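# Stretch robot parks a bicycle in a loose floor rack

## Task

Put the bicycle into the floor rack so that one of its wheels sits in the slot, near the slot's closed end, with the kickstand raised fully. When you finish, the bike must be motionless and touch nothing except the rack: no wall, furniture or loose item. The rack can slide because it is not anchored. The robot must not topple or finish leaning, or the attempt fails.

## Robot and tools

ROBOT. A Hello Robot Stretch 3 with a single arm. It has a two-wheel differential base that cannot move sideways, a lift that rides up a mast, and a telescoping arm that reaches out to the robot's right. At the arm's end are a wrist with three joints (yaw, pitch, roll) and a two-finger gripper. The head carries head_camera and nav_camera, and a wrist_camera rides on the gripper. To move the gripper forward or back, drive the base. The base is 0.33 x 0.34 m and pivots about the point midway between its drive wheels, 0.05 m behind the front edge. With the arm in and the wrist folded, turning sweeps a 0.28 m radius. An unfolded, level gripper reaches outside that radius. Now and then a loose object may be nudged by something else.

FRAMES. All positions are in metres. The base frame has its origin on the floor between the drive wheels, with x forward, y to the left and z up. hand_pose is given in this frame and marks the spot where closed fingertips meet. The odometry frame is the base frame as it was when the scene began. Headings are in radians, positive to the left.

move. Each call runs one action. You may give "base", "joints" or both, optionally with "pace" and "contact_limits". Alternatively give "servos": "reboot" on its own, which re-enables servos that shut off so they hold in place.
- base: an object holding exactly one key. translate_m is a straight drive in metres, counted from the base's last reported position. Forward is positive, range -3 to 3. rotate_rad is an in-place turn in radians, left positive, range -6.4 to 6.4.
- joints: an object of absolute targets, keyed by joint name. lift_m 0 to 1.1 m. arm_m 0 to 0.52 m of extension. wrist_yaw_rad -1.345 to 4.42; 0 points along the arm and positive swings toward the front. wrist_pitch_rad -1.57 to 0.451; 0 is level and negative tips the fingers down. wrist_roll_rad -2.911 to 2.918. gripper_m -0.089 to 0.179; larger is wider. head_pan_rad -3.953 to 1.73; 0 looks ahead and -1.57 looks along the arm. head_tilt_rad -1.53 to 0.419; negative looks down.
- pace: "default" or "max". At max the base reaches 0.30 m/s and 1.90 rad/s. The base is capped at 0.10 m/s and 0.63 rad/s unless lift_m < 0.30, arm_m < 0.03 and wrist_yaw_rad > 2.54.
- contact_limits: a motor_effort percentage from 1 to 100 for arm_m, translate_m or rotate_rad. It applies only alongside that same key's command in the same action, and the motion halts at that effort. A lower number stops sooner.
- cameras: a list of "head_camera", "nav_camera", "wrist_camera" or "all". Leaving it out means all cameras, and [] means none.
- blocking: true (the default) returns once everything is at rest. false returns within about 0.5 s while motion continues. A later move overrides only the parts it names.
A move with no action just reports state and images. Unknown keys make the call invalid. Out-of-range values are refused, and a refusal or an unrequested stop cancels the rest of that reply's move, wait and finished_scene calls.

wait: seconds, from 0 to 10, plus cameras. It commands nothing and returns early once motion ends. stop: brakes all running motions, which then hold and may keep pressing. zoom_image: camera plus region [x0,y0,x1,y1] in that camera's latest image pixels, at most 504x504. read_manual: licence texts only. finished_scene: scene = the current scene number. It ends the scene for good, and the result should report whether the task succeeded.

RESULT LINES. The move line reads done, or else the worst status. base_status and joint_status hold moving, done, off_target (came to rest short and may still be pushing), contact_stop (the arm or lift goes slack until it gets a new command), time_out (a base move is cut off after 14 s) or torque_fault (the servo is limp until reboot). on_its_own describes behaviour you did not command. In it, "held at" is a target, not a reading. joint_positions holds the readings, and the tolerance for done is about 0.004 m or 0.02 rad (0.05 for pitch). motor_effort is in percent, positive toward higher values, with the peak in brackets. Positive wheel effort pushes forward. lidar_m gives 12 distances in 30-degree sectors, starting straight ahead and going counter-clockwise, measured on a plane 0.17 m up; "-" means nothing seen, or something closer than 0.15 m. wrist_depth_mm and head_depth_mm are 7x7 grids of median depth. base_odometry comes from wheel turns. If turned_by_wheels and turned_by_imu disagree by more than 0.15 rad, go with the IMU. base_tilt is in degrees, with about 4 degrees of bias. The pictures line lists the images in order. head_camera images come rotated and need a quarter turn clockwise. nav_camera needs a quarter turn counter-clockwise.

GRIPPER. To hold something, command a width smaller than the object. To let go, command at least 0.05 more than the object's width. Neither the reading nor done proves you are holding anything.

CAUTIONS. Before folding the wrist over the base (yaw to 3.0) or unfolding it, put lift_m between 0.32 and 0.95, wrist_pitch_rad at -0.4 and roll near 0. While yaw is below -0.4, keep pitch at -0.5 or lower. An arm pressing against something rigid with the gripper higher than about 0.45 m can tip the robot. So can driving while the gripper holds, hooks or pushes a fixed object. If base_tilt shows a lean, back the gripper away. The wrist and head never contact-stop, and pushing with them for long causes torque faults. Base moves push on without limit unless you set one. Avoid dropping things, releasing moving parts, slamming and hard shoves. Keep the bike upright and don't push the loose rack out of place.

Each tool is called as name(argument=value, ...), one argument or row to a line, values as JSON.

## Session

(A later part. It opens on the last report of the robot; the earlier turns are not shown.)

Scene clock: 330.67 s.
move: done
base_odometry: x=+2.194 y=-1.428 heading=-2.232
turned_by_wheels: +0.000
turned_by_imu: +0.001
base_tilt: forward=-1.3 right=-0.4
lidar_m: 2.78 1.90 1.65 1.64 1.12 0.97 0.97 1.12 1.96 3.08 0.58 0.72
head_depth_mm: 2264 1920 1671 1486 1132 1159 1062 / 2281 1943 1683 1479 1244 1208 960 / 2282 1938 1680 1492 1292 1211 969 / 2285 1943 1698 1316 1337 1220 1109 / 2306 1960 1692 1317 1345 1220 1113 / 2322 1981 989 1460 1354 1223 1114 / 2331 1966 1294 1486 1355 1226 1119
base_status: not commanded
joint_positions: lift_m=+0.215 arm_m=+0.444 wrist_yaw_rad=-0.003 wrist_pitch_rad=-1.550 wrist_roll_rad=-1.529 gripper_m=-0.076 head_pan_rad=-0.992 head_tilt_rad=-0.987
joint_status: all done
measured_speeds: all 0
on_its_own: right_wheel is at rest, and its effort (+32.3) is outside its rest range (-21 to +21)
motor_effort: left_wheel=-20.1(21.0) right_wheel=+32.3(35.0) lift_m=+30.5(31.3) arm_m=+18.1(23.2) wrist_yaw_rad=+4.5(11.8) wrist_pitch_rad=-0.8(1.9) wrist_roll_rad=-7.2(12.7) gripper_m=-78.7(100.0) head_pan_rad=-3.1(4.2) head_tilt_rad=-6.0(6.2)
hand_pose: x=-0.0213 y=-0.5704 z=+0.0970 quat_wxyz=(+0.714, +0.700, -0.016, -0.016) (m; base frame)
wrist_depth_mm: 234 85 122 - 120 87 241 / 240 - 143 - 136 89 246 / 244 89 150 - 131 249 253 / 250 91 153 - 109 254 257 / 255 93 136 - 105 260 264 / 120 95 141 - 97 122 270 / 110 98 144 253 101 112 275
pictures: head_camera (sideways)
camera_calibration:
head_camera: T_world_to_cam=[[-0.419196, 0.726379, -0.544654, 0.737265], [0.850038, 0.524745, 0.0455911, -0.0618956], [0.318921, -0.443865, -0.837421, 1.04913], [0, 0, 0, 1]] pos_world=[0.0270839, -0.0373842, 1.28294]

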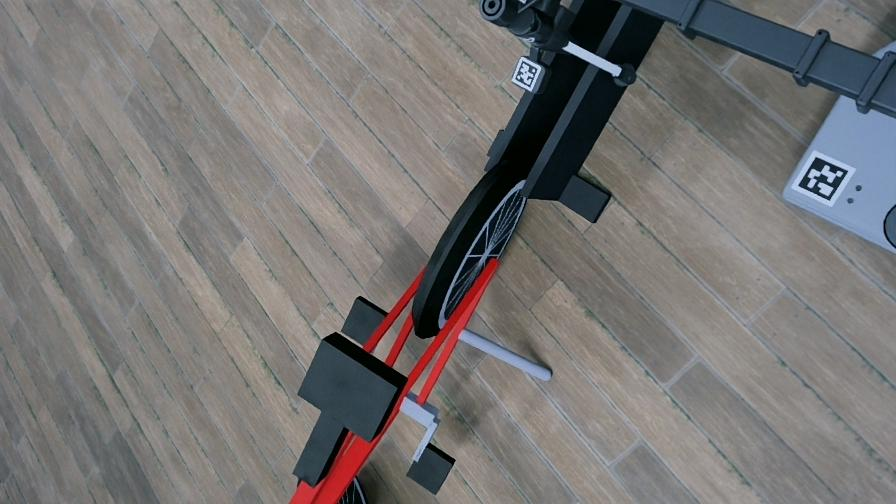

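move(
  joints={"gripper_m": -0.081, "arm_m": 0.45},
  cameras=[],
)

move(
  joints={"gripper_m": -0.082},
  base={"translate_m": 0.1},
)

zoom_image(
  camera="head_camera",
  region=[350, 50, 600, 300],
)

Scene clock: 338.03 s.
move: done
base_odometry: x=+2.194 y=-1.428 heading=-2.232
turned_by_wheels: +0.000
turned_by_imu: +0.000
base_tilt: forward=-1.4 right=-0.5
lidar_m: 2.78 1.90 1.65 1.65 1.12 0.97 0.97 1.12 1.96 3.06 0.58 0.72
head_depth_mm: 2267 1924 1674 1479 1126 1155 1063 / 2269 1934 1675 1491 1258 1204 957 / 2276 1937 1693 1489 1301 1210 970 / 2300 1970 1700 1313 1338 1213 1111 / 2312 1950 1701 1307 1346 1218 1114 / 2325 1965 991 1465 1346 1228 1117 / 2359 1972 1288 1485 1352 1224 1122
base_status: not commanded
joint_positions: lift_m=+0.215 arm_m=+0.450 wrist_yaw_rad=+0.001 wrist_pitch_rad=-1.551 wrist_roll_rad=-1.540 gripper_m=-0.077 head_pan_rad=-0.992 head_tilt_rad=-0.987
joint_status: all done
measured_speeds: all 0
on_its_own: right_wheel is at rest, and its effort (+31.0) is outside its rest range (-21 to +21)
motor_effort: left_wheel=-20.4(20.9) right_wheel=+31.0(32.6) lift_m=+32.8(34.0) arm_m=+20.3(22.4) wrist_yaw_rad=+0.0(3.3) wrist_pitch_rad=-0.8(1.1) wrist_roll_rad=-3.7(7.2) gripper_m=-79.5(98.0) head_pan_rad=-3.9(4.0) head_tilt_rad=-5.5(6.2)
hand_pose: x=-0.0214 y=-0.5760 z=+0.0970 quat_wxyz=(+0.714, +0.700, -0.010, -0.011) (m; base frame)
wrist_depth_mm: 234 85 123 - 117 87 241 / 240 - 146 - 155 89 246 / 244 89 152 - 129 249 251 / 251 91 134 - 106 254 258 / 255 94 138 - 95 260 264 / 120 95 142 - 97 124 269 / 110 98 145 256 100 111 274
pictures: none
No camera images: "cameras" was empty.

Scene clock: 340.47 s.
move: off_target
base_odometry: x=+2.133 y=-1.507 heading=-2.233
turned_by_wheels: -0.001
turned_by_imu: -0.130
base_tilt: forward=-1.3 right=-0.4
lidar_m: 1.15 2.05 1.64 1.63 1.32 1.06 1.05 1.14 1.73 3.10 0.55 0.65
head_depth_mm: 2249 1929 1671 1479 1144 1157 1061 / 2257 1925 1681 1492 1243 1211 955 / 2279 1947 1684 1493 1277 1215 969 / 2294 1950 1693 1491 1324 1213 1112 / 2297 1958 1705 1246 1343 1220 1112 / 2329 1962 1701 1272 1330 1225 1112 / 2319 1977 1710 1442 1357 1224 1120
base_status: done
joint_positions: lift_m=+0.215 arm_m=+0.450 wrist_yaw_rad=+0.068 wrist_pitch_rad=-1.549 wrist_roll_rad=-1.582 gripper_m=-0.066 head_pan_rad=-0.992 head_tilt_rad=-0.987
joint_status: gripper_m off_target (ended at -0.066, target -0.082)
measured_speeds: all 0
on_its_own: wrist_yaw_rad is held at +0.051, not at your +0.000, by its stall guard, which is not easing now; gripper_m is held at -0.068, not at your -0.082, by its stall guard, which is still easing; right_wheel is at rest, and its effort (+37.5) is outside its rest range (-21 to +21); wrist_yaw_rad is at rest, and its effort (-15.1) is outside its rest range (-9 to +9)
motor_effort: left_wheel=-21.2(21.3) right_wheel=+37.5(42.9) lift_m=+34.0(34.8) arm_m=-12.2(20.6) wrist_yaw_rad=-15.1(30.7) wrist_pitch_rad=-1.1(1.4) wrist_roll_rad=+10.3(17.8) gripper_m=-47.8(88.8) head_pan_rad=-3.3(3.8) head_tilt_rad=-5.5(6.3)
hand_pose: x=-0.0226 y=-0.5764 z=+0.0970 quat_wxyz=(+0.714, +0.699, +0.028, +0.028) (m; base frame)
wrist_depth_mm: 236 85 126 - 114 87 240 / 238 - 128 - 151 89 246 / 244 89 153 - 126 249 251 / 250 91 135 - 105 253 257 / 255 93 139 - 95 259 263 / 121 95 141 - 102 124 271 / 110 98 143 264 100 112 275
pictures: head_camera (sideways), nav_camera (sideways), wrist_camera
camera_calibration:
head_camera: T_world_to_cam=[[-0.419196, 0.726379, -0.544654, 0.737266], [0.850038, 0.524745, 0.0455911, -0.0618956], [0.318921, -0.443865, -0.837421, 1.04913], [0, 0, 0, 1]] pos_world=[0.0270839, -0.0373842, 1.28294]
nav_camera: T_world_to_cam=[[0.461491, -0.698794, 0.546546, -0.670094], [-0.817597, -0.57413, -0.0437008, 0.114421], [0.344326, -0.426687, -0.836288, 1.04219], [0, 0, 0, 1]] pos_world=[0.0439409, 0.0421226, 1.24281]
wrist_camera: T_world_to_cam=[[0.121759, -0.992386, 0.0185635, -0.574027], [-0.984085, -0.118259, 0.132634, -0.0560134], [-0.129429, -0.0344175, -0.990991, 0.235301], [0, 0, 0, 1]] pos_world=[0.0452257, -0.568182, 0.251267]

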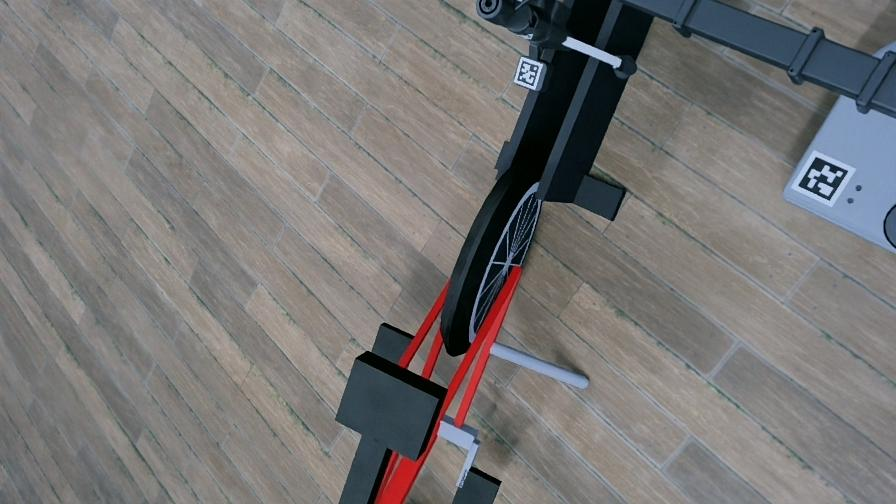

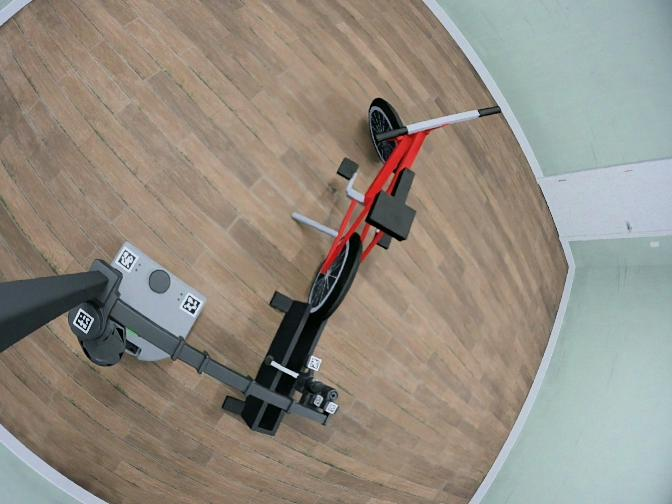

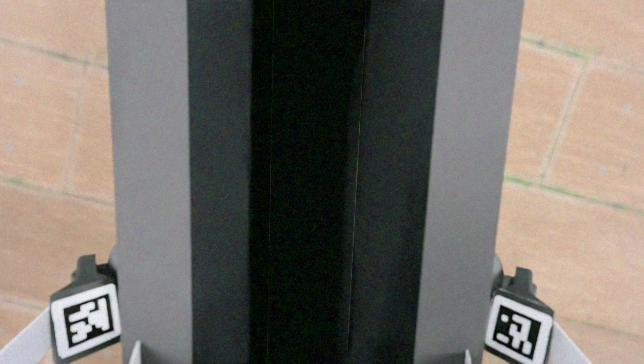

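Scaled by 2.016 from the camera's 896x504 image, which has a finer 1280x720 frame.

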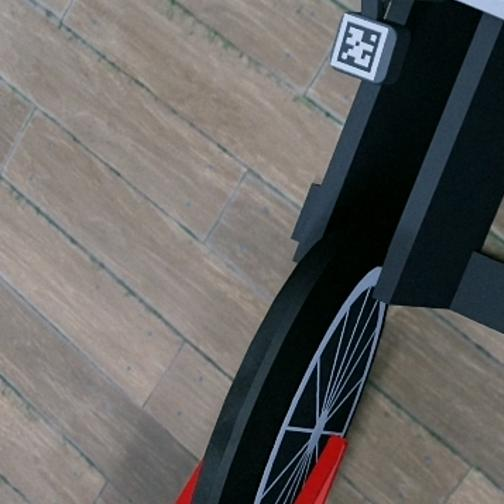

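move(
  joints={"gripper_m": 0.17},
  cameras=["wrist_camera"],
)

move(
  joints={"lift_m": 0.45},
  cameras=["wrist_camera"],
)

move(
  joints={"arm_m": 0.1},
  base={"rotate_rad": 0.08},
)

zoom_image(
  camera="head_camera",
  region=[350, 50, 600, 300],
)

Scene clock: 363.00 s.
move: done
base_odometry: x=+2.133 y=-1.507 heading=-2.232
turned_by_wheels: +0.001
turned_by_imu: +0.003
base_tilt: forward=-1.4 right=-0.4
lidar_m: 1.15 2.05 1.65 1.63 1.32 1.06 1.05 1.14 1.73 3.10 0.55 0.65
head_depth_mm: 2263 1920 1664 1476 1126 848 1062 / 2264 1927 1681 1485 1233 1207 956 / 2284 1932 1679 1485 1282 1209 969 / 2297 1939 1690 1493 1317 1213 1108 / 2309 1971 1704 1248 1341 1222 1115 / 2322 1971 1699 1276 1329 1220 1120 / 2331 1972 1712 1443 1358 1221 1118
base_status: not commanded
joint_positions: lift_m=+0.215 arm_m=+0.450 wrist_yaw_rad=+0.054 wrist_pitch_rad=-1.555 wrist_roll_rad=-1.556 gripper_m=+0.170 head_pan_rad=-0.992 head_tilt_rad=-0.988
joint_status: all done
measured_speeds: all 0
on_its_own: wrist_yaw_rad is held at +0.051, not at your +0.000, by its stall guard, which is not easing now
motor_effort: left_wheel=-2.8(21.4) right_wheel=+3.3(36.9) lift_m=+23.5(23.5) arm_m=-0.8(18.3) wrist_yaw_rad=-2.9(16.4) wrist_pitch_rad=-0.2(1.2) wrist_roll_rad=+1.9(9.7) gripper_m=+0.4(81.0) head_pan_rad=-3.4(3.8) head_tilt_rad=-5.6(6.2)
hand_pose: x=-0.0224 y=-0.5751 z=+0.0970 quat_wxyz=(+0.712, +0.702, +0.014, +0.014) (m; base frame)
wrist_depth_mm: 237 86 139 - 100 240 242 / 242 89 140 - 138 244 247 / 248 90 141 - 137 250 251 / 250 92 141 - 114 254 257 / 256 94 141 - 95 258 263 / 119 96 142 - 98 135 268 / 114 98 142 - 99 115 272
pictures: wrist_camera
camera_calibration:
wrist_camera: T_world_to_cam=[[0.0821712, -0.996529, 0.0133485, -0.575517], [-0.988043, -0.0797037, 0.131976, -0.0335305], [-0.130454, -0.0240336, -0.991163, 0.24136], [0, 0, 0, 1]] pos_world=[0.0456476, -0.570391, 0.251335]

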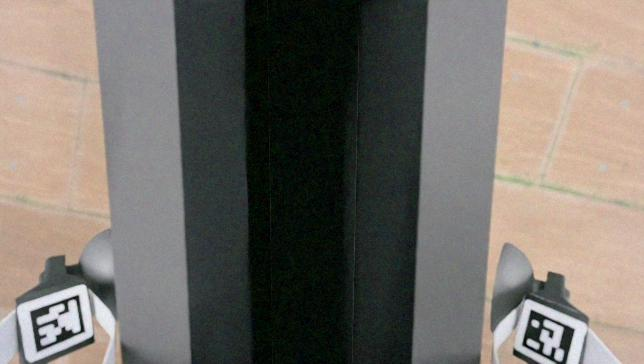

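Scene clock: 365.97 s.
move: done
base_odometry: x=+2.133 y=-1.507 heading=-2.232
turned_by_wheels: +0.000
turned_by_imu: +0.000
base_tilt: forward=-1.3 right=-0.5
lidar_m: 1.15 2.05 1.65 1.63 1.32 1.06 1.05 1.14 1.74 3.08 0.55 0.65
head_depth_mm: 2245 1936 1683 1451 1191 1207 528 / 2265 1932 1687 1477 1249 1209 1104 / 2282 1941 1689 1496 1279 1212 970 / 2285 1947 1698 1497 1326 1211 1113 / 2307 1962 1694 1246 1339 1218 1113 / 2331 1961 1700 1276 1331 1221 1116 / 2335 1979 1715 1441 1353 1226 1121
base_status: not commanded
joint_positions: lift_m=+0.450 arm_m=+0.450 wrist_yaw_rad=+0.054 wrist_pitch_rad=-1.554 wrist_roll_rad=-1.556 gripper_m=+0.170 head_pan_rad=-0.992 head_tilt_rad=-0.988
joint_status: all done
measured_speeds: all 0
on_its_own: wrist_yaw_rad is held at +0.051, not at your +0.000, by its stall guard, which is not easing now
motor_effort: left_wheel=-2.6(3.3) right_wheel=+2.8(3.2) lift_m=+36.0(40.4) arm_m=-14.6(16.1) wrist_yaw_rad=-2.5(3.3) wrist_pitch_rad=-0.2(0.5) wrist_roll_rad=+1.6(2.2) gripper_m=+0.8(1.3) head_pan_rad=-2.8(4.0) head_tilt_rad=-5.3(6.2)
hand_pose: x=-0.0224 y=-0.5752 z=+0.3321 quat_wxyz=(+0.713, +0.701, +0.014, +0.014) (m; base frame)
wrist_depth_mm: 456 456 461 309 461 465 466 / 462 464 466 316 469 472 478 / 477 479 478 - 480 488 484 / 479 487 488 326 493 491 492 / 491 494 498 337 504 501 508 / 118 507 510 341 514 137 516 / 114 518 512 352 525 118 526
pictures: wrist_camera
camera_calibration:
wrist_camera: T_world_to_cam=[[0.081996, -0.996535, 0.0139751, -0.578982], [-0.988062, -0.0794478, 0.131991, -0.0644104], [-0.130423, -0.0246309, -0.991152, 0.473999], [0, 0, 0, 1]] pos_world=[0.045653, -0.570417, 0.486398]

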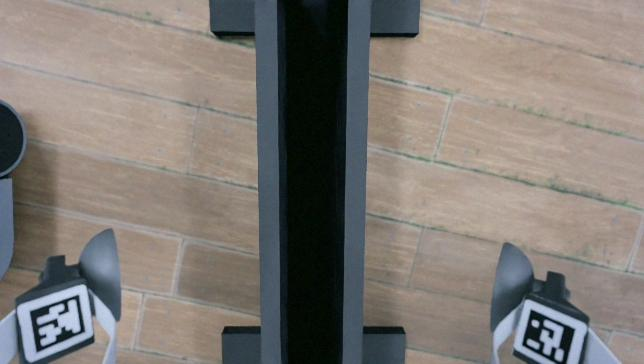

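Scene clock: 369.77 s.
move: done
base_odometry: x=+2.133 y=-1.507 heading=-2.152
turned_by_wheels: +0.080
turned_by_imu: +0.079
base_tilt: forward=-1.3 right=-0.5
lidar_m: 2.70 1.94 1.64 1.63 1.25 1.05 1.05 1.18 1.95 0.55 0.55 0.78
head_depth_mm: 2257 1923 1676 1486 1227 604 530 / 2281 1933 1678 1485 1243 712 961 / 2280 1944 1690 1489 1285 1177 970 / 2292 1947 1701 1276 1344 1215 1110 / 2305 1957 1707 1266 1322 1217 1117 / 2321 1965 1710 1435 1353 1225 1117 / 2325 1975 1710 1468 1356 1226 1119
base_status: done
joint_positions: lift_m=+0.450 arm_m=+0.100 wrist_yaw_rad=+0.053 wrist_pitch_rad=-1.553 wrist_roll_rad=-1.555 gripper_m=+0.170 head_pan_rad=-0.992 head_tilt_rad=-0.988
joint_status: all done
measured_speeds: all 0
on_its_own: wrist_yaw_rad is held at +0.051, not at your +0.000, by its stall guard, which is not easing now
motor_effort: left_wheel=-3.8(8.1) right_wheel=+3.5(7.7) lift_m=+34.9(36.4) arm_m=-14.4(24.1) wrist_yaw_rad=-2.5(3.2) wrist_pitch_rad=-0.4(0.7) wrist_roll_rad=+1.5(1.9) gripper_m=+0.1(1.4) head_pan_rad=-3.4(4.1) head_tilt_rad=-5.8(6.3)
hand_pose: x=-0.0224 y=-0.2254 z=+0.3321 quat_wxyz=(+0.713, +0.701, +0.013, +0.013) (m; base frame)
wrist_depth_mm: 452 453 461 461 465 463 465 / 464 465 468 469 475 470 - / 306 322 327 478 482 486 - / 324 327 331 490 491 494 - / 332 334 340 498 500 504 394 / 119 340 345 515 515 137 388 / 114 349 354 525 518 118 355
pictures: head_camera (sideways), nav_camera (sideways), wrist_camera
camera_calibration:
head_camera: T_world_to_cam=[[-0.419206, 0.726394, -0.544626, 0.737229], [0.850038, 0.524744, 0.0455902, -0.0618945], [0.318906, -0.443841, -0.837439, 1.04915], [0, 0, 0, 1]] pos_world=[0.0270835, -0.0373837, 1.28294]
nav_camera: T_world_to_cam=[[0.461501, -0.698809, 0.546518, -0.670058], [-0.817598, -0.574128, -0.0437019, 0.114423], [0.344311, -0.426664, -0.836306, 1.04221], [0, 0, 0, 1]] pos_world=[0.0439398, 0.0421243, 1.24281]
wrist_camera: T_world_to_cam=[[0.0804974, -0.996646, 0.0147284, -0.230694], [-0.988187, -0.0778636, 0.131997, -0.0362411], [-0.130408, -0.0251798, -0.991141, 0.482479], [0, 0, 0, 1]] pos_world=[0.0456762, -0.220593, 0.486386]

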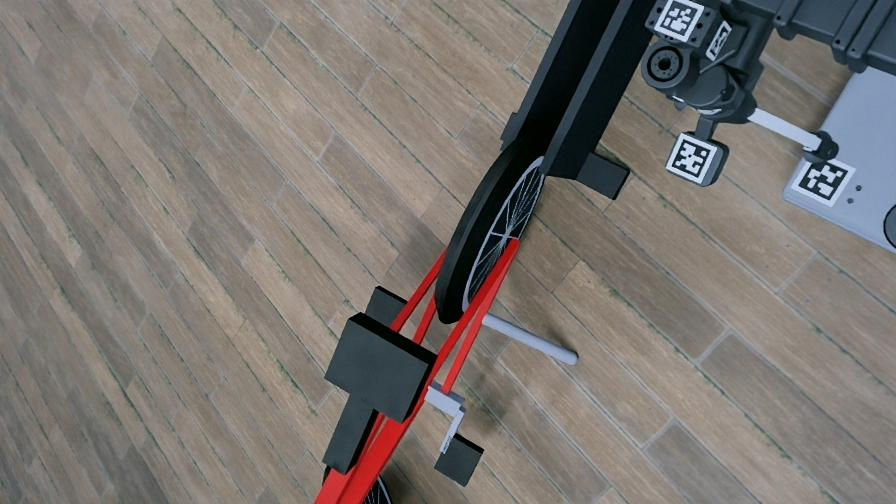

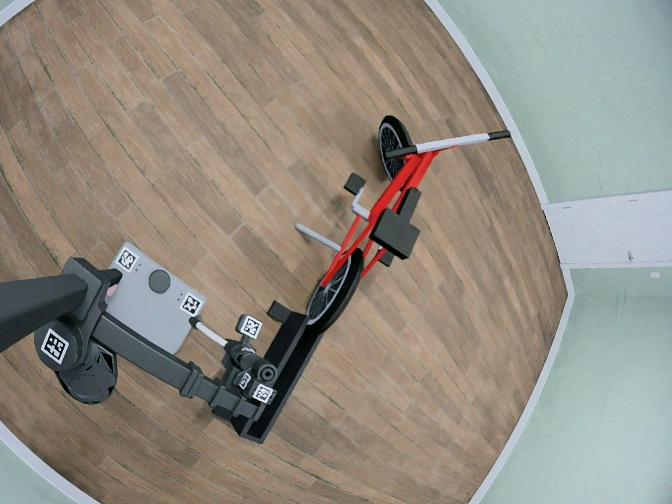

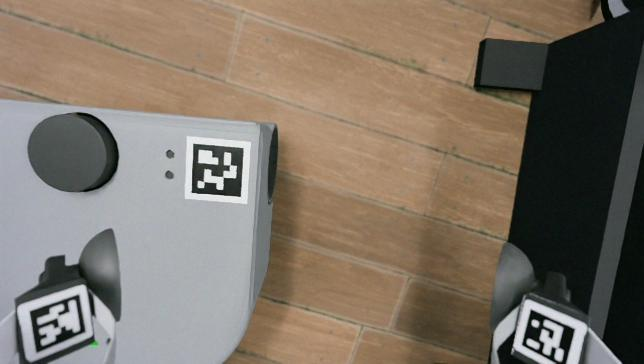

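Scaled by 2.016 from the camera's 896x504 image, which has a finer 1280x720 frame.

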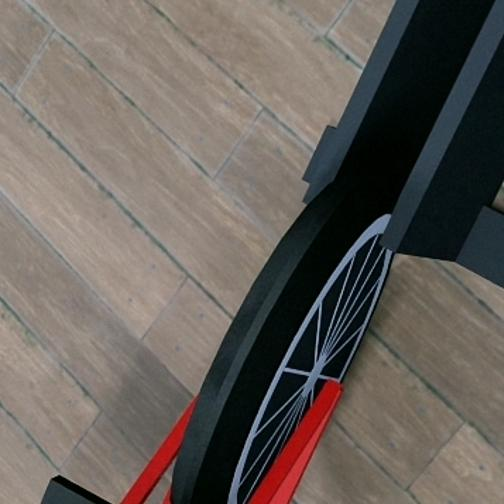

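move(
  joints={"head_pan_rad": -0.75, "head_tilt_rad": -0.7, "wrist_yaw_rad": 0, "wrist_roll_rad": 0, "wrist_pitch_rad": -0.4, "lift_m": 0.5},
)

zoom_image(
  camera="head_camera",
  region=[250, 80, 750, 504],
)

Scene clock: 375.07 s.
move: done
base_odometry: x=+2.133 y=-1.507 heading=-2.152
turned_by_wheels: +0.000
turned_by_imu: +0.000
base_tilt: forward=-1.3 right=-0.4
lidar_m: 2.70 1.95 1.63 1.63 1.25 1.05 1.05 1.18 1.94 0.55 0.55 0.78
head_depth_mm: 3398 3207 2367 1892 1569 1344 1085 / 3193 3210 2397 1903 1572 1094 1157 / 3002 3160 2407 1910 1517 1165 1183 / 2768 3000 2425 1927 970 1332 1183 / 2649 2931 2456 1932 1291 1364 1188 / 2532 2756 2376 1261 1529 1375 1194 / 2407 2616 2471 1962 1540 1378 1194
base_status: not commanded
joint_positions: lift_m=+0.500 arm_m=+0.100 wrist_yaw_rad=+0.002 wrist_pitch_rad=-0.421 wrist_roll_rad=-0.006 gripper_m=+0.170 head_pan_rad=-0.758 head_tilt_rad=-0.705
joint_status: all done
measured_speeds: all 0
motor_effort: left_wheel=-3.3(4.0) right_wheel=+3.5(4.0) lift_m=+35.1(43.3) arm_m=-10.8(12.4) wrist_yaw_rad=-2.5(3.6) wrist_pitch_rad=+4.0(4.8) wrist_roll_rad=+1.8(2.5) gripper_m=+0.3(1.2) head_pan_rad=+3.5(5.3) head_tilt_rad=+2.6(5.2)
hand_pose: x=-0.0210 y=-0.4689 z=+0.5119 quat_wxyz=(+0.694, +0.149, -0.689, -0.147) (m; base frame)
wrist_depth_mm: - - - - - - - / - - - - - - - / - - - - - - - / - - - - - - - / 881 896 929 928 952 976 - / 118 754 779 793 787 137 836 / 114 656 666 686 692 118 682
pictures: head_camera (sideways), nav_camera (sideways), wrist_camera
camera_calibration:
head_camera: T_world_to_cam=[[-0.441631, 0.482187, -0.756609, 1.01359], [0.69539, 0.716825, 0.0509356, -0.0679281], [0.566917, -0.503644, -0.65188, 0.806337], [0, 0, 0, 1]] pos_world=[0.0377409, -0.0339389, 1.29598]
nav_camera: T_world_to_cam=[[0.476001, -0.445191, 0.758438, -0.946283], [-0.654478, -0.755376, -0.0326393, 0.0990396], [0.587437, -0.480844, -0.650928, 0.799661], [0, 0, 0, 1]] pos_world=[0.0455011, 0.0380474, 1.24145]
wrist_camera: T_world_to_cam=[[-0.998704, -0.0241309, 0.0448174, -0.0581811], [-0.050811, 0.524913, -0.849638, 0.727307], [-0.00302271, -0.850814, -0.525458, 0.031883], [0, 0, 0, 1]] pos_world=[-0.0210541, -0.35605, 0.637309]

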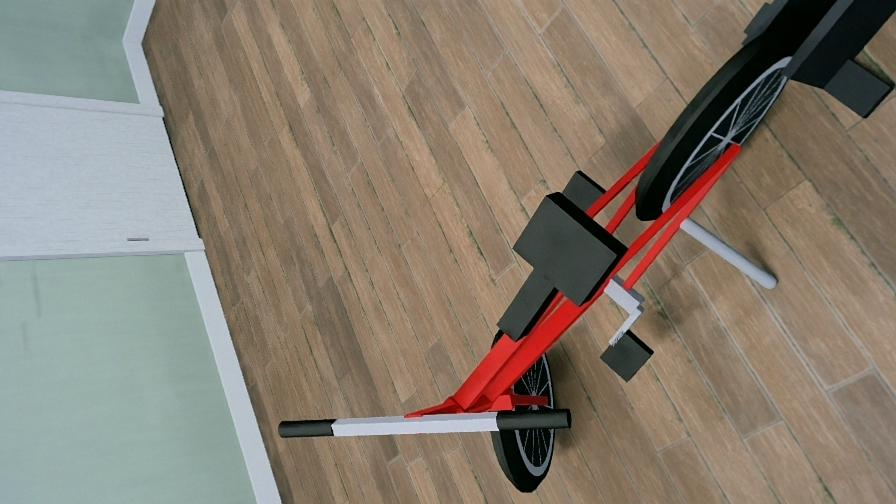

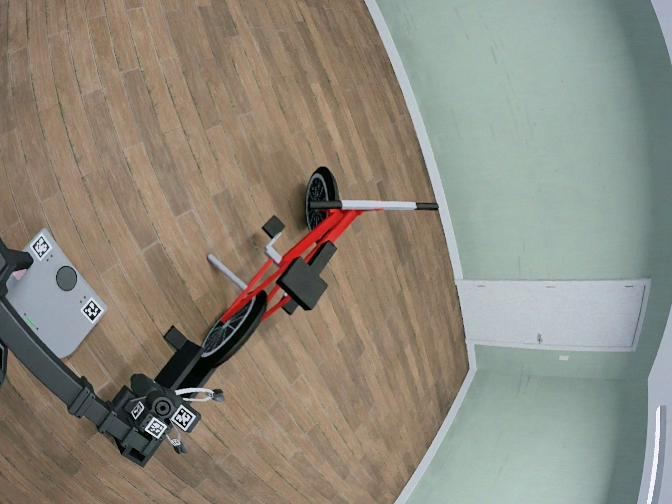

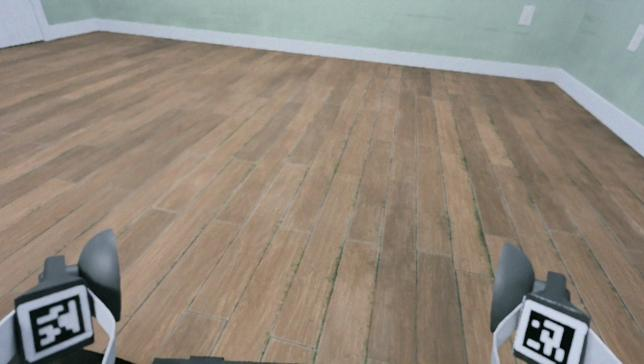

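Scaled by 1.008 from the camera's 896x504 image, which has a finer 1280x720 frame.

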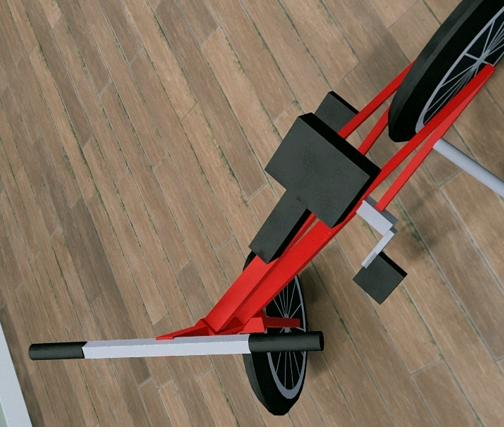

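move(
  joints={"lift_m": 0.8, "wrist_pitch_rad": -1.57, "wrist_roll_rad": -1.57},
  cameras=[],
)

move(
  base={"translate_m": 0.61},
  joints={"head_pan_rad": -1.4, "head_tilt_rad": -0.8},
  cameras=[],
)

move(
  joints={"arm_m": 0.32},
)

Scene clock: 396.10 s.
move: done
base_odometry: x=+2.133 y=-1.507 heading=-2.152
turned_by_wheels: +0.000
turned_by_imu: +0.000
base_tilt: forward=-1.3 right=-0.5
lidar_m: 2.71 1.94 1.63 1.63 1.25 1.05 1.05 1.18 1.94 0.55 0.55 0.78
head_depth_mm: 3413 3153 2378 1892 1571 1339 399 / 3193 3202 2390 1885 1573 1091 1155 / 2993 3151 2410 1921 1511 1163 1178 / 2781 2998 2436 1926 970 1332 1185 / 2659 2884 2442 1939 1287 1366 1191 / 2529 2756 2381 1261 1526 1370 1191 / 2383 2603 2467 1948 1542 1375 1198
base_status: not commanded
joint_positions: lift_m=+0.800 arm_m=+0.100 wrist_yaw_rad=+0.002 wrist_pitch_rad=-1.547 wrist_roll_rad=-1.564 gripper_m=+0.170 head_pan_rad=-0.758 head_tilt_rad=-0.705
joint_status: all done
joint sent to its limit — wrist_pitch_rad, lower limit.
measured_speeds: all 0
motor_effort: left_wheel=-3.3(4.0) right_wheel=+3.7(4.0) lift_m=+35.7(42.2) arm_m=-4.0(8.3) wrist_yaw_rad=-1.8(3.5) wrist_pitch_rad=-1.7(3.7) wrist_roll_rad=-1.9(3.0) gripper_m=+0.3(1.1) head_pan_rad=+4.0(4.8) head_tilt_rad=+1.9(3.0)
hand_pose: x=-0.0214 y=-0.2271 z=+0.6820 quat_wxyz=(+0.715, +0.699, -0.001, -0.002) (m; base frame)
wrist_depth_mm: 773 783 784 787 786 652 806 / 789 791 810 799 806 667 818 / 811 664 671 818 822 766 833 / 817 670 676 837 848 757 863 / 840 690 689 842 864 861 865 / 119 867 856 871 876 137 900 / 114 884 893 891 903 118 899
pictures: none
No camera images: "cameras" was empty.

Scene clock: 403.30 s.
move: done
base_odometry: x=+1.798 y=-2.016 heading=-2.152
turned_by_wheels: +0.000
turned_by_imu: +0.003
base_tilt: forward=-1.3 right=-0.5
lidar_m: 2.11 1.78 1.50 1.50 1.69 1.64 1.64 1.85 0.49 0.41 0.41 0.61
head_depth_mm: 2812 2626 2084 1727 313 336 1140 / 2906 2654 2108 1738 337 350 1102 / 2976 2682 2113 1749 1456 413 1129 / 3108 2697 2134 1761 1500 431 1135 / 3230 2722 2151 1763 1504 1261 1155 / 3295 2747 2164 1782 1474 1242 1159 / 3058 2762 2160 1743 1513 1246 1165
base_status: done
joint_positions: lift_m=+0.800 arm_m=+0.100 wrist_yaw_rad=+0.002 wrist_pitch_rad=-1.547 wrist_roll_rad=-1.564 gripper_m=+0.170 head_pan_rad=-1.392 head_tilt_rad=-0.790
joint_status: all done
measured_speeds: all 0
motor_effort: left_wheel=-1.4(4.8) right_wheel=+3.5(7.4) lift_m=+33.3(36.3) arm_m=+3.4(4.6) wrist_yaw_rad=-1.9(2.9) wrist_pitch_rad=-1.5(2.1) wrist_roll_rad=-2.1(2.4) gripper_m=+0.0(1.2) head_pan_rad=-3.2(7.4) head_tilt_rad=-5.1(6.2)
hand_pose: x=-0.0214 y=-0.2271 z=+0.6820 quat_wxyz=(+0.715, +0.699, -0.001, -0.002) (m; base frame)
wrist_depth_mm: 786 775 781 789 789 218 803 / 793 800 799 803 793 349 833 / 804 670 675 817 819 585 833 / 830 668 675 838 838 559 854 / 841 689 682 855 873 468 882 / 119 875 868 885 880 137 321 / 114 872 895 913 880 118 322
pictures: none
No camera images: "cameras" was empty.

Scene clock: 406.17 s.
move: done
base_odometry: x=+1.798 y=-2.016 heading=-2.152
turned_by_wheels: +0.000
turned_by_imu: +0.000
base_tilt: forward=-1.3 right=-0.5
lidar_m: 2.11 1.79 1.50 1.50 1.69 1.64 1.64 1.85 0.49 0.41 0.41 0.61
head_depth_mm: 2815 2650 475 1654 1474 980 1142 / 2915 2653 489 536 1167 1083 1124 / 2988 2688 2121 587 1486 1099 1149 / 3106 2702 2131 1717 1499 1065 1131 / 3181 2729 2144 1762 1503 1261 1155 / 3270 2711 2167 1784 1476 1244 1157 / 3051 2768 2173 1740 1516 1243 1169
base_status: not commanded
joint_positions: lift_m=+0.800 arm_m=+0.320 wrist_yaw_rad=+0.001 wrist_pitch_rad=-1.547 wrist_roll_rad=-1.565 gripper_m=+0.170 head_pan_rad=-1.392 head_tilt_rad=-0.790
joint_status: all done
measured_speeds: all 0
motor_effort: left_wheel=-1.3(2.1) right_wheel=+3.4(3.8) lift_m=+33.1(34.5) arm_m=+15.1(24.4) wrist_yaw_rad=-0.7(2.4) wrist_pitch_rad=-1.6(1.8) wrist_roll_rad=-1.8(2.3) gripper_m=+0.2(1.3) head_pan_rad=-3.3(4.5) head_tilt_rad=-4.4(5.2)
hand_pose: x=-0.0214 y=-0.4470 z=+0.6820 quat_wxyz=(+0.715, +0.699, -0.001, -0.002) (m; base frame)
wrist_depth_mm: 785 211 780 778 798 794 805 / 789 786 794 640 816 808 826 / 665 665 798 818 812 822 825 / 659 674 827 519 642 840 848 / 674 689 852 581 853 867 872 / 119 861 866 321 870 136 894 / 114 875 873 328 899 118 896
pictures: head_camera (sideways), nav_camera (sideways), wrist_camera
camera_calibration:
head_camera: T_world_to_cam=[[-0.081336, 0.710999, -0.698474, 0.935621], [0.9856, 0.161613, 0.0497396, -0.0681357], [0.148247, -0.68437, -0.713905, 0.889565], [0, 0, 0, 1]] pos_world=[0.0113788, -0.0454223, 1.29196]
nav_camera: T_world_to_cam=[[0.130968, -0.701695, 0.700337, -0.868457], [-0.975222, -0.218234, -0.0362843, 0.105738], [0.178298, -0.678232, -0.71289, 0.882749], [0, 0, 0, 1]] pos_world=[0.0594653, 0.0123916, 1.24135]
wrist_camera: T_world_to_cam=[[0.0382161, -0.999053, 0.0207817, -0.46283], [-0.990577, -0.0351384, 0.13237, -0.0798719], [-0.131514, -0.0256445, -0.990982, 0.823482], [0, 0, 0, 1]] pos_world=[0.046868, -0.44408, 0.836247]

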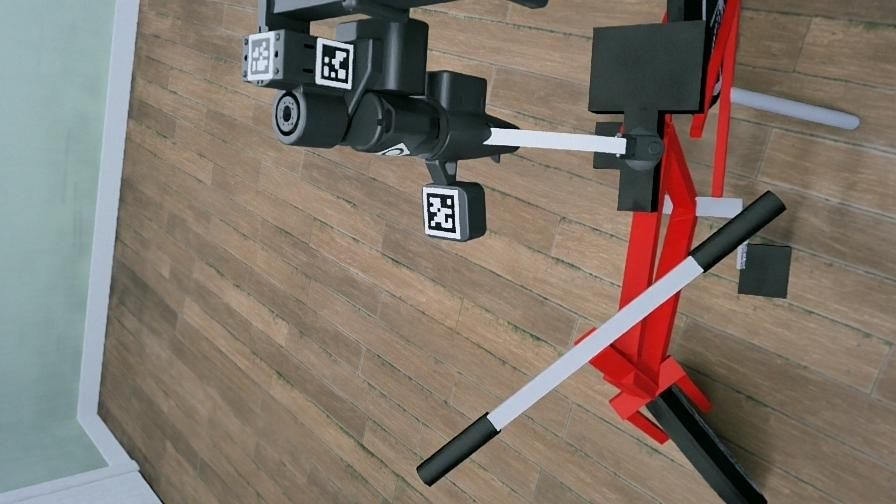

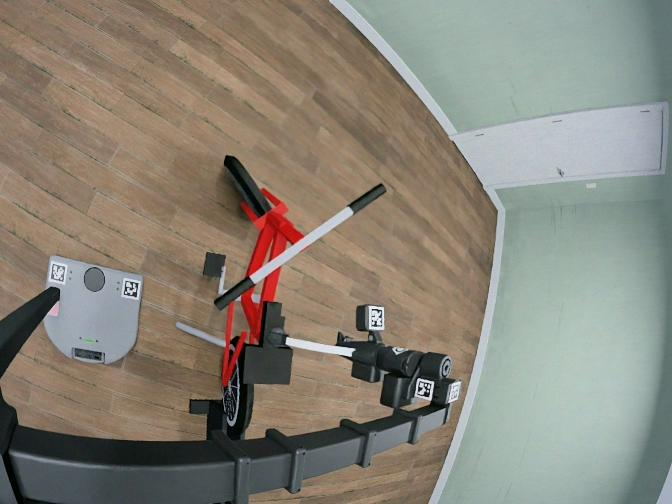

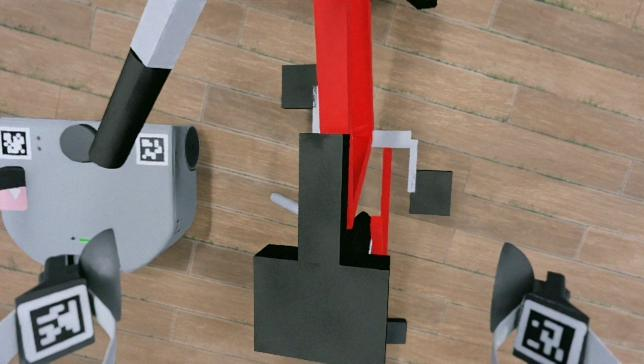

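move(
  base={"translate_m": 0.012},
  joints={"arm_m": 0.328},
  cameras=[],
)

move(
  joints={"lift_m": 0.625},
)

Scene clock: 415.17 s.
move: done
base_odometry: x=+1.791 y=-2.026 heading=-2.153
turned_by_wheels: +0.000
turned_by_imu: +0.000
base_tilt: forward=-1.4 right=-0.5
lidar_m: 2.10 1.78 1.50 1.49 1.69 1.65 1.65 1.87 0.50 0.41 0.41 0.60
head_depth_mm: 2791 2612 484 1647 1474 973 1139 / 2912 2655 493 546 1451 1084 1127 / 2986 2700 2113 1623 1495 1086 1148 / 3111 2709 2132 1719 1502 1069 1139 / 3225 2735 2147 1770 1469 1263 1159 / 3268 2771 2154 1775 1473 1246 1159 / 3031 2768 2179 1740 1516 1271 1162
base_status: done
joint_positions: lift_m=+0.800 arm_m=+0.328 wrist_yaw_rad=+0.001 wrist_pitch_rad=-1.547 wrist_roll_rad=-1.565 gripper_m=+0.170 head_pan_rad=-1.392 head_tilt_rad=-0.790
joint_status: all done
measured_speeds: all 0
motor_effort: left_wheel=-0.2(4.0) right_wheel=+3.8(7.3) lift_m=+32.2(33.0) arm_m=+16.4(25.1) wrist_yaw_rad=-0.3(2.0) wrist_pitch_rad=-1.4(1.8) wrist_roll_rad=-1.8(2.1) gripper_m=+0.0(0.9) head_pan_rad=-3.1(3.8) head_tilt_rad=-4.5(5.4)
hand_pose: x=-0.0214 y=-0.4550 z=+0.6820 quat_wxyz=(+0.715, +0.699, -0.001, -0.002) (m; base frame)
wrist_depth_mm: 780 202 784 459 784 803 792 / 789 220 785 544 810 803 820 / 662 667 807 608 813 833 832 / 662 675 820 488 838 846 851 / 678 671 855 447 858 874 871 / 119 857 860 322 865 137 893 / 114 882 881 326 877 118 897
pictures: none
No camera images: "cameras" was empty.

Scene clock: 417.60 s.
move: done
base_odometry: x=+1.791 y=-2.026 heading=-2.153
turned_by_wheels: +0.000
turned_by_imu: +0.000
base_tilt: forward=-1.3 right=-0.5
lidar_m: 2.10 1.78 1.50 1.50 1.69 1.65 1.65 1.86 0.50 0.41 0.41 0.60
head_depth_mm: 2811 2642 2087 648 520 458 411 / 2868 2664 2106 619 817 1086 1126 / 3040 2698 2117 1746 716 1037 1148 / 3124 2678 2121 1762 1469 1069 1135 / 3162 2712 2151 1754 1471 1258 1155 / 3268 2743 2156 1776 1474 1243 1160 / 3019 2757 2148 1739 1513 1270 1169
base_status: not commanded
joint_positions: lift_m=+0.625 arm_m=+0.328 wrist_yaw_rad=+0.001 wrist_pitch_rad=-1.547 wrist_roll_rad=-1.565 gripper_m=+0.170 head_pan_rad=-1.392 head_tilt_rad=-0.790
joint_status: all done
measured_speeds: all 0
motor_effort: left_wheel=-0.6(1.1) right_wheel=+3.7(3.9) lift_m=+17.7(29.9) arm_m=+15.6(16.6) wrist_yaw_rad=-0.5(2.2) wrist_pitch_rad=-1.4(1.8) wrist_roll_rad=-1.8(2.3) gripper_m=+0.1(1.0) head_pan_rad=-3.9(3.9) head_tilt_rad=-4.2(5.3)
hand_pose: x=-0.0214 y=-0.4550 z=+0.5070 quat_wxyz=(+0.715, +0.699, -0.001, -0.002) (m; base frame)
wrist_depth_mm: 617 613 625 - 628 631 640 / 630 627 628 - 639 640 651 / 492 633 646 - 447 661 650 / 499 553 650 134 666 669 676 / 507 570 669 135 478 683 684 / 118 682 685 139 688 137 708 / 114 692 694 141 712 118 710
pictures: head_camera (sideways), nav_camera (sideways), wrist_camera
camera_calibration:
head_camera: T_world_to_cam=[[-0.0813359, 0.710999, -0.698474, 0.935621], [0.9856, 0.161613, 0.0497396, -0.0681358], [0.148247, -0.68437, -0.713905, 0.889565], [0, 0, 0, 1]] pos_world=[0.0113788, -0.0454223, 1.29196]
nav_camera: T_world_to_cam=[[0.130968, -0.701695, 0.700337, -0.868457], [-0.975222, -0.218234, -0.0362843, 0.105738], [0.178298, -0.678232, -0.71289, 0.882748], [0, 0, 0, 1]] pos_world=[0.0594654, 0.0123916, 1.24135]
wrist_camera: T_world_to_cam=[[0.0382164, -0.999054, 0.0207559, -0.467166], [-0.990577, -0.0351422, 0.132369, -0.0569897], [-0.131514, -0.025619, -0.990983, 0.64987], [0, 0, 0, 1]] pos_world=[0.046868, -0.452078, 0.66125]

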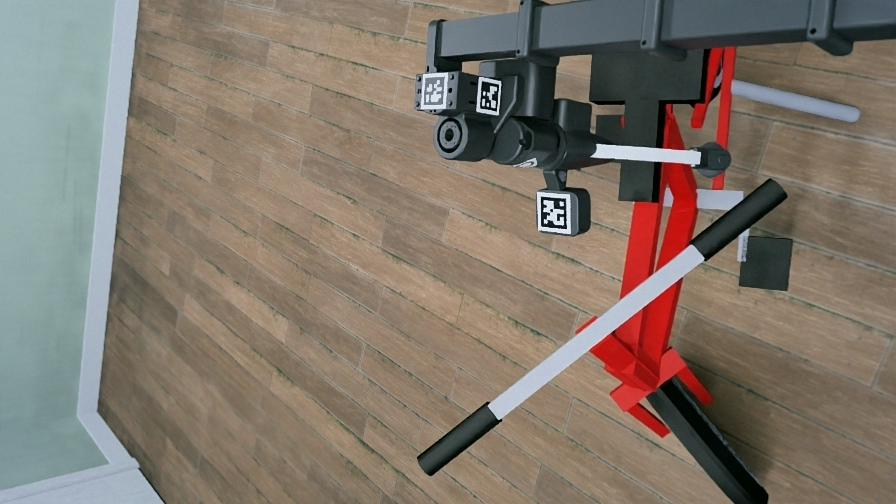

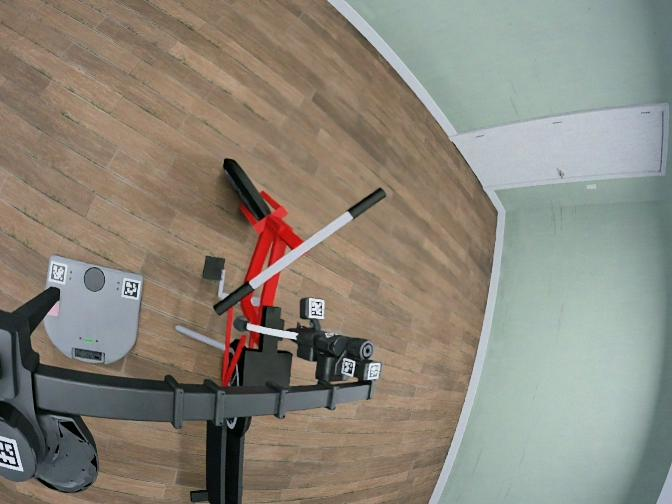

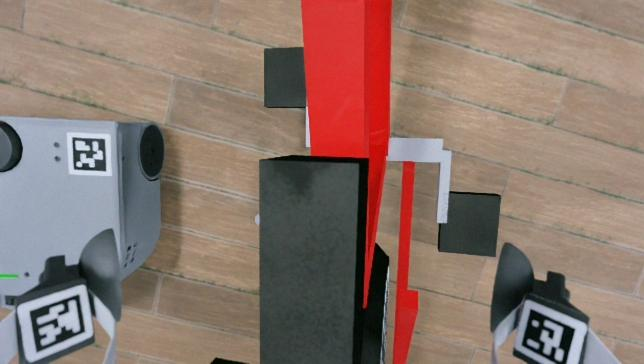

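move(
  joints={"lift_m": 0.618},
  cameras=[],
)

move(
  joints={"gripper_m": -0.03},
)

Scene clock: 420.50 s.
move: done
base_odometry: x=+1.791 y=-2.026 heading=-2.153
turned_by_wheels: +0.000
turned_by_imu: +0.000
base_tilt: forward=-1.3 right=-0.5
lidar_m: 2.10 1.78 1.50 1.50 1.69 1.66 1.65 1.87 0.50 0.41 0.41 0.60
head_depth_mm: 2822 2625 2094 1649 528 466 412 / 2905 2659 2098 623 677 1086 1124 / 3009 2641 2110 1740 822 1035 1147 / 3072 2702 2139 1749 1492 1068 1133 / 3224 2733 2142 1775 1474 1260 1161 / 3288 2746 2151 1770 1481 1240 1157 / 3057 2759 2175 1737 1514 1273 1165
base_status: not commanded
joint_positions: lift_m=+0.618 arm_m=+0.328 wrist_yaw_rad=+0.001 wrist_pitch_rad=-1.547 wrist_roll_rad=-1.565 gripper_m=+0.170 head_pan_rad=-1.392 head_tilt_rad=-0.790
joint_status: all done
measured_speeds: all 0
motor_effort: left_wheel=-0.3(1.0) right_wheel=+3.5(3.9) lift_m=+17.2(21.0) arm_m=+14.9(15.7) wrist_yaw_rad=-0.4(1.7) wrist_pitch_rad=-1.6(1.7) wrist_roll_rad=-1.8(2.2) gripper_m=+0.3(1.4) head_pan_rad=-3.8(4.2) head_tilt_rad=-4.1(5.2)
hand_pose: x=-0.0214 y=-0.4550 z=+0.5000 quat_wxyz=(+0.715, +0.699, -0.001, -0.002) (m; base frame)
wrist_depth_mm: 607 615 607 - 619 625 631 / 622 630 624 - 627 638 643 / 486 639 642 - 442 652 654 / 489 551 647 126 452 665 667 / 497 558 665 128 473 678 684 / 118 672 682 132 690 137 695 / 114 691 697 134 698 118 713
pictures: none
No camera images: "cameras" was empty.

Scene clock: 423.03 s.
move: done
base_odometry: x=+1.791 y=-2.026 heading=-2.153
turned_by_wheels: +0.000
turned_by_imu: +0.000
base_tilt: forward=-1.3 right=-0.4
lidar_m: 2.09 1.79 1.50 1.50 1.69 1.65 1.65 1.86 0.50 0.41 0.41 0.60
head_depth_mm: 2817 2639 2099 1659 528 466 412 / 2892 2687 2107 622 679 1084 1125 / 3008 2702 2119 1745 733 1086 1148 / 3095 2688 2132 1760 1493 1065 1135 / 3179 2739 2132 1766 1471 1261 1153 / 3266 2766 2156 1773 1475 1244 1158 / 3044 2757 2171 1744 1513 1272 1164
base_status: not commanded
joint_positions: lift_m=+0.618 arm_m=+0.328 wrist_yaw_rad=+0.001 wrist_pitch_rad=-1.545 wrist_roll_rad=-1.567 gripper_m=-0.029 head_pan_rad=-1.392 head_tilt_rad=-0.790
joint_status: all done
measured_speeds: all 0
motor_effort: left_wheel=-0.4(1.2) right_wheel=+3.7(3.8) lift_m=+25.0(25.0) arm_m=+14.8(15.7) wrist_yaw_rad=-1.0(2.1) wrist_pitch_rad=-2.2(3.2) wrist_roll_rad=-1.3(2.3) gripper_m=-23.2(95.6) head_pan_rad=-3.2(4.2) head_tilt_rad=-5.0(5.2)
hand_pose: x=-0.0214 y=-0.4556 z=+0.4999 quat_wxyz=(+0.716, +0.698, -0.001, -0.001) (m; base frame)
wrist_depth_mm: 610 614 610 - 624 631 634 / 615 622 623 - 636 637 641 / 478 628 637 - 441 644 651 / 490 555 647 126 453 671 667 / 501 560 662 128 463 681 686 / 510 671 124 132 680 694 702 / 685 105 123 133 124 709 721
pictures: head_camera (sideways), nav_camera (sideways), wrist_camera
camera_calibration:
head_camera: T_world_to_cam=[[-0.0813358, 0.710999, -0.698474, 0.935621], [0.9856, 0.161613, 0.0497396, -0.0681357], [0.148247, -0.68437, -0.713905, 0.889565], [0, 0, 0, 1]] pos_world=[0.0113788, -0.0454223, 1.29196]
nav_camera: T_world_to_cam=[[0.130968, -0.701695, 0.700337, -0.868457], [-0.975222, -0.218234, -0.0362843, 0.105738], [0.178298, -0.678232, -0.71289, 0.882749], [0, 0, 0, 1]] pos_world=[0.0594654, 0.0123916, 1.24135]
wrist_camera: T_world_to_cam=[[0.0406996, -0.998898, 0.0233712, -0.468875], [-0.99048, -0.037256, 0.13252, -0.0571098], [-0.131504, -0.0285423, -0.990905, 0.641449], [0, 0, 0, 1]] pos_world=[0.0468699, -0.452177, 0.654141]

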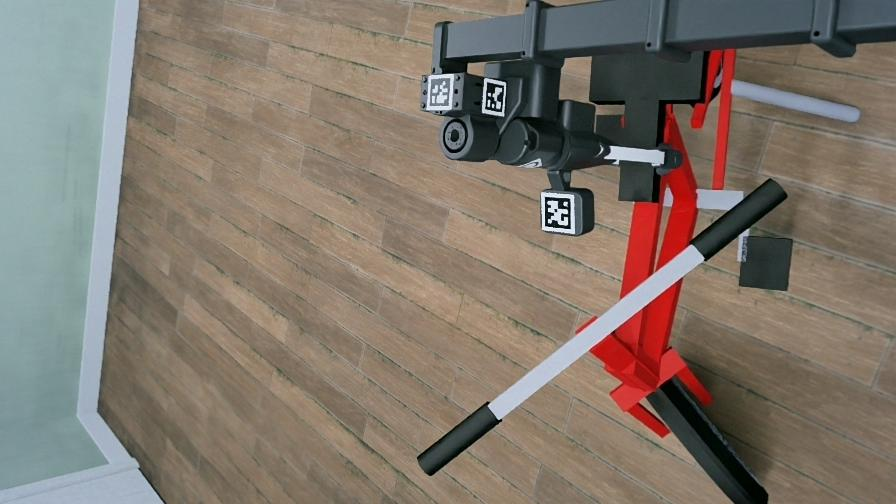

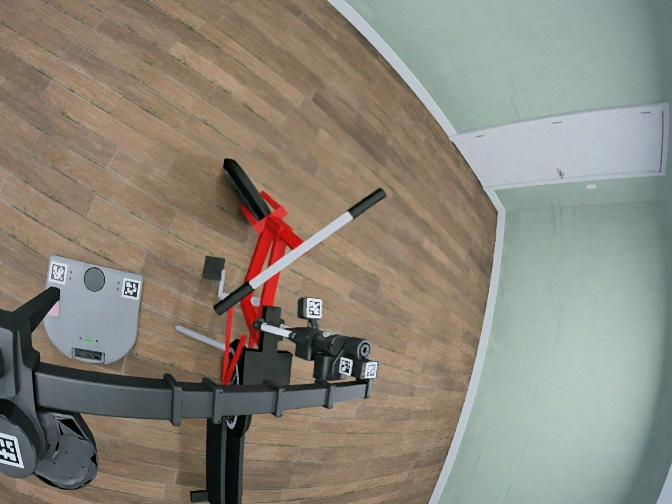

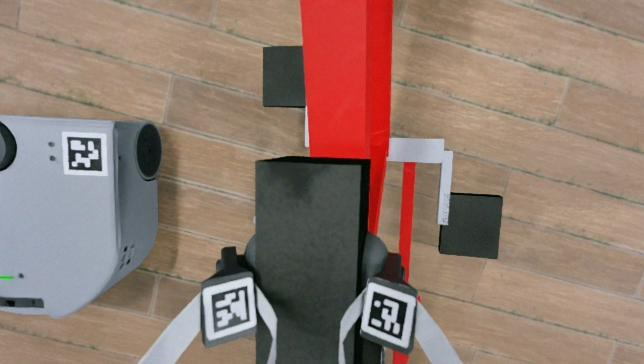

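move(
  joints={"arm_m": 0.4},
  contact_limits={"arm_m": 50},
)

Scene clock: 426.27 s.
move: done
base_odometry: x=+1.791 y=-2.026 heading=-2.153
turned_by_wheels: +0.000
turned_by_imu: -0.038
base_tilt: forward=-1.5 right=-0.9
lidar_m: 2.10 1.83 1.51 1.50 1.66 1.66 1.64 1.82 0.52 0.42 0.42 0.63
head_depth_mm: 2783 2659 2112 641 527 466 407 / 2890 2710 2110 671 860 1152 1126 / 2968 2747 2138 1723 871 1232 1147 / 3081 2756 2150 1775 1501 1096 1155 / 3146 2769 2161 1787 887 1314 1161 / 3267 2807 2191 1704 1520 1268 1165 / 3158 2822 2189 1799 1522 1255 1173
base_status: not commanded
joint_positions: lift_m=+0.618 arm_m=+0.400 wrist_yaw_rad=+0.000 wrist_pitch_rad=-1.557 wrist_roll_rad=-1.569 gripper_m=-0.026 head_pan_rad=-1.392 head_tilt_rad=-0.790
joint_status: all done
measured_speeds: all 0
on_its_own: lift_m is at rest, and its effort (+2.2) is outside its rest range (+3 to +55)
motor_effort: left_wheel=-0.7(3.5) right_wheel=+3.0(5.9) lift_m=+2.2(39.0) arm_m=+22.3(29.4) wrist_yaw_rad=+0.4(2.5) wrist_pitch_rad=+0.2(2.0) wrist_roll_rad=-0.2(1.2) gripper_m=-21.2(22.1) head_pan_rad=-2.5(3.9) head_tilt_rad=-5.0(5.2)
contact_limits: arm_m 50 (drawing in: default 34, maximum 55; extending or still: default 43, maximum 70)
hand_pose: x=-0.0214 y=-0.5244 z=+0.5001 quat_wxyz=(+0.712, +0.703, +0.000, -0.001) (m; base frame)
wrist_depth_mm: 615 618 621 308 627 629 637 / 623 630 631 344 637 639 649 / 496 641 655 - 654 651 655 / 495 657 126 125 661 668 673 / 503 662 130 126 454 681 684 / 515 681 130 128 691 698 704 / 699 120 132 130 123 711 714
pictures: head_camera (sideways), nav_camera (sideways), wrist_camera
camera_calibration:
head_camera: T_world_to_cam=[[-0.0813773, 0.711267, -0.698196, 0.935259], [0.985605, 0.161584, 0.0497333, -0.0681275], [0.148191, -0.684098, -0.714177, 0.889919], [0, 0, 0, 1]] pos_world=[0.0113777, -0.0454185, 1.29194]
nav_camera: T_world_to_cam=[[0.131009, -0.701964, 0.700059, -0.868096], [-0.975226, -0.218211, -0.0363004, 0.105759], [0.178242, -0.67796, -0.713161, 0.883102], [0, 0, 0, 1]] pos_world=[0.0594613, 0.0124143, 1.24135]
wrist_camera: T_world_to_cam=[[0.0416114, -0.999078, 0.0105549, -0.531185], [-0.990439, -0.0398564, 0.132068, -0.0608206], [-0.131526, -0.0159496, -0.991184, 0.646477], [0, 0, 0, 1]] pos_world=[0.0468929, -0.522809, 0.654417]

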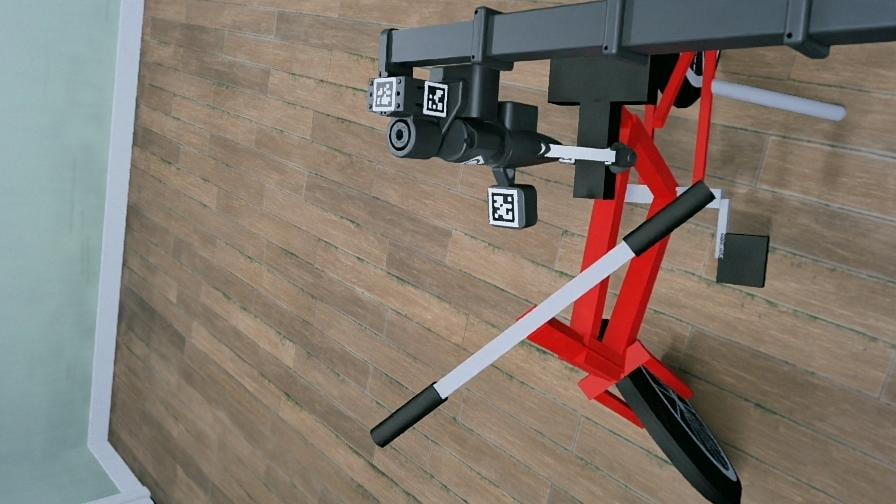

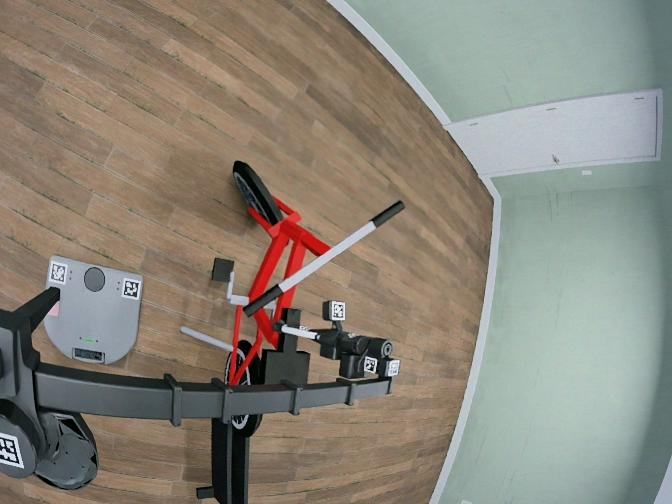

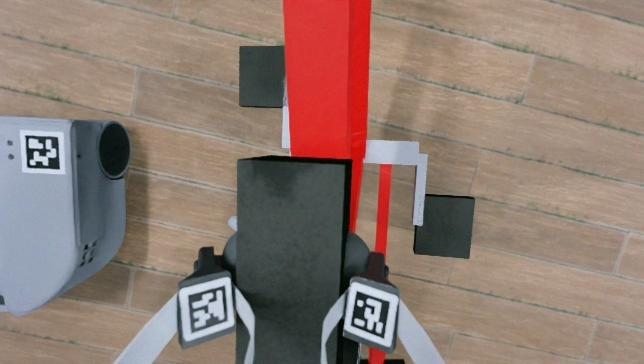

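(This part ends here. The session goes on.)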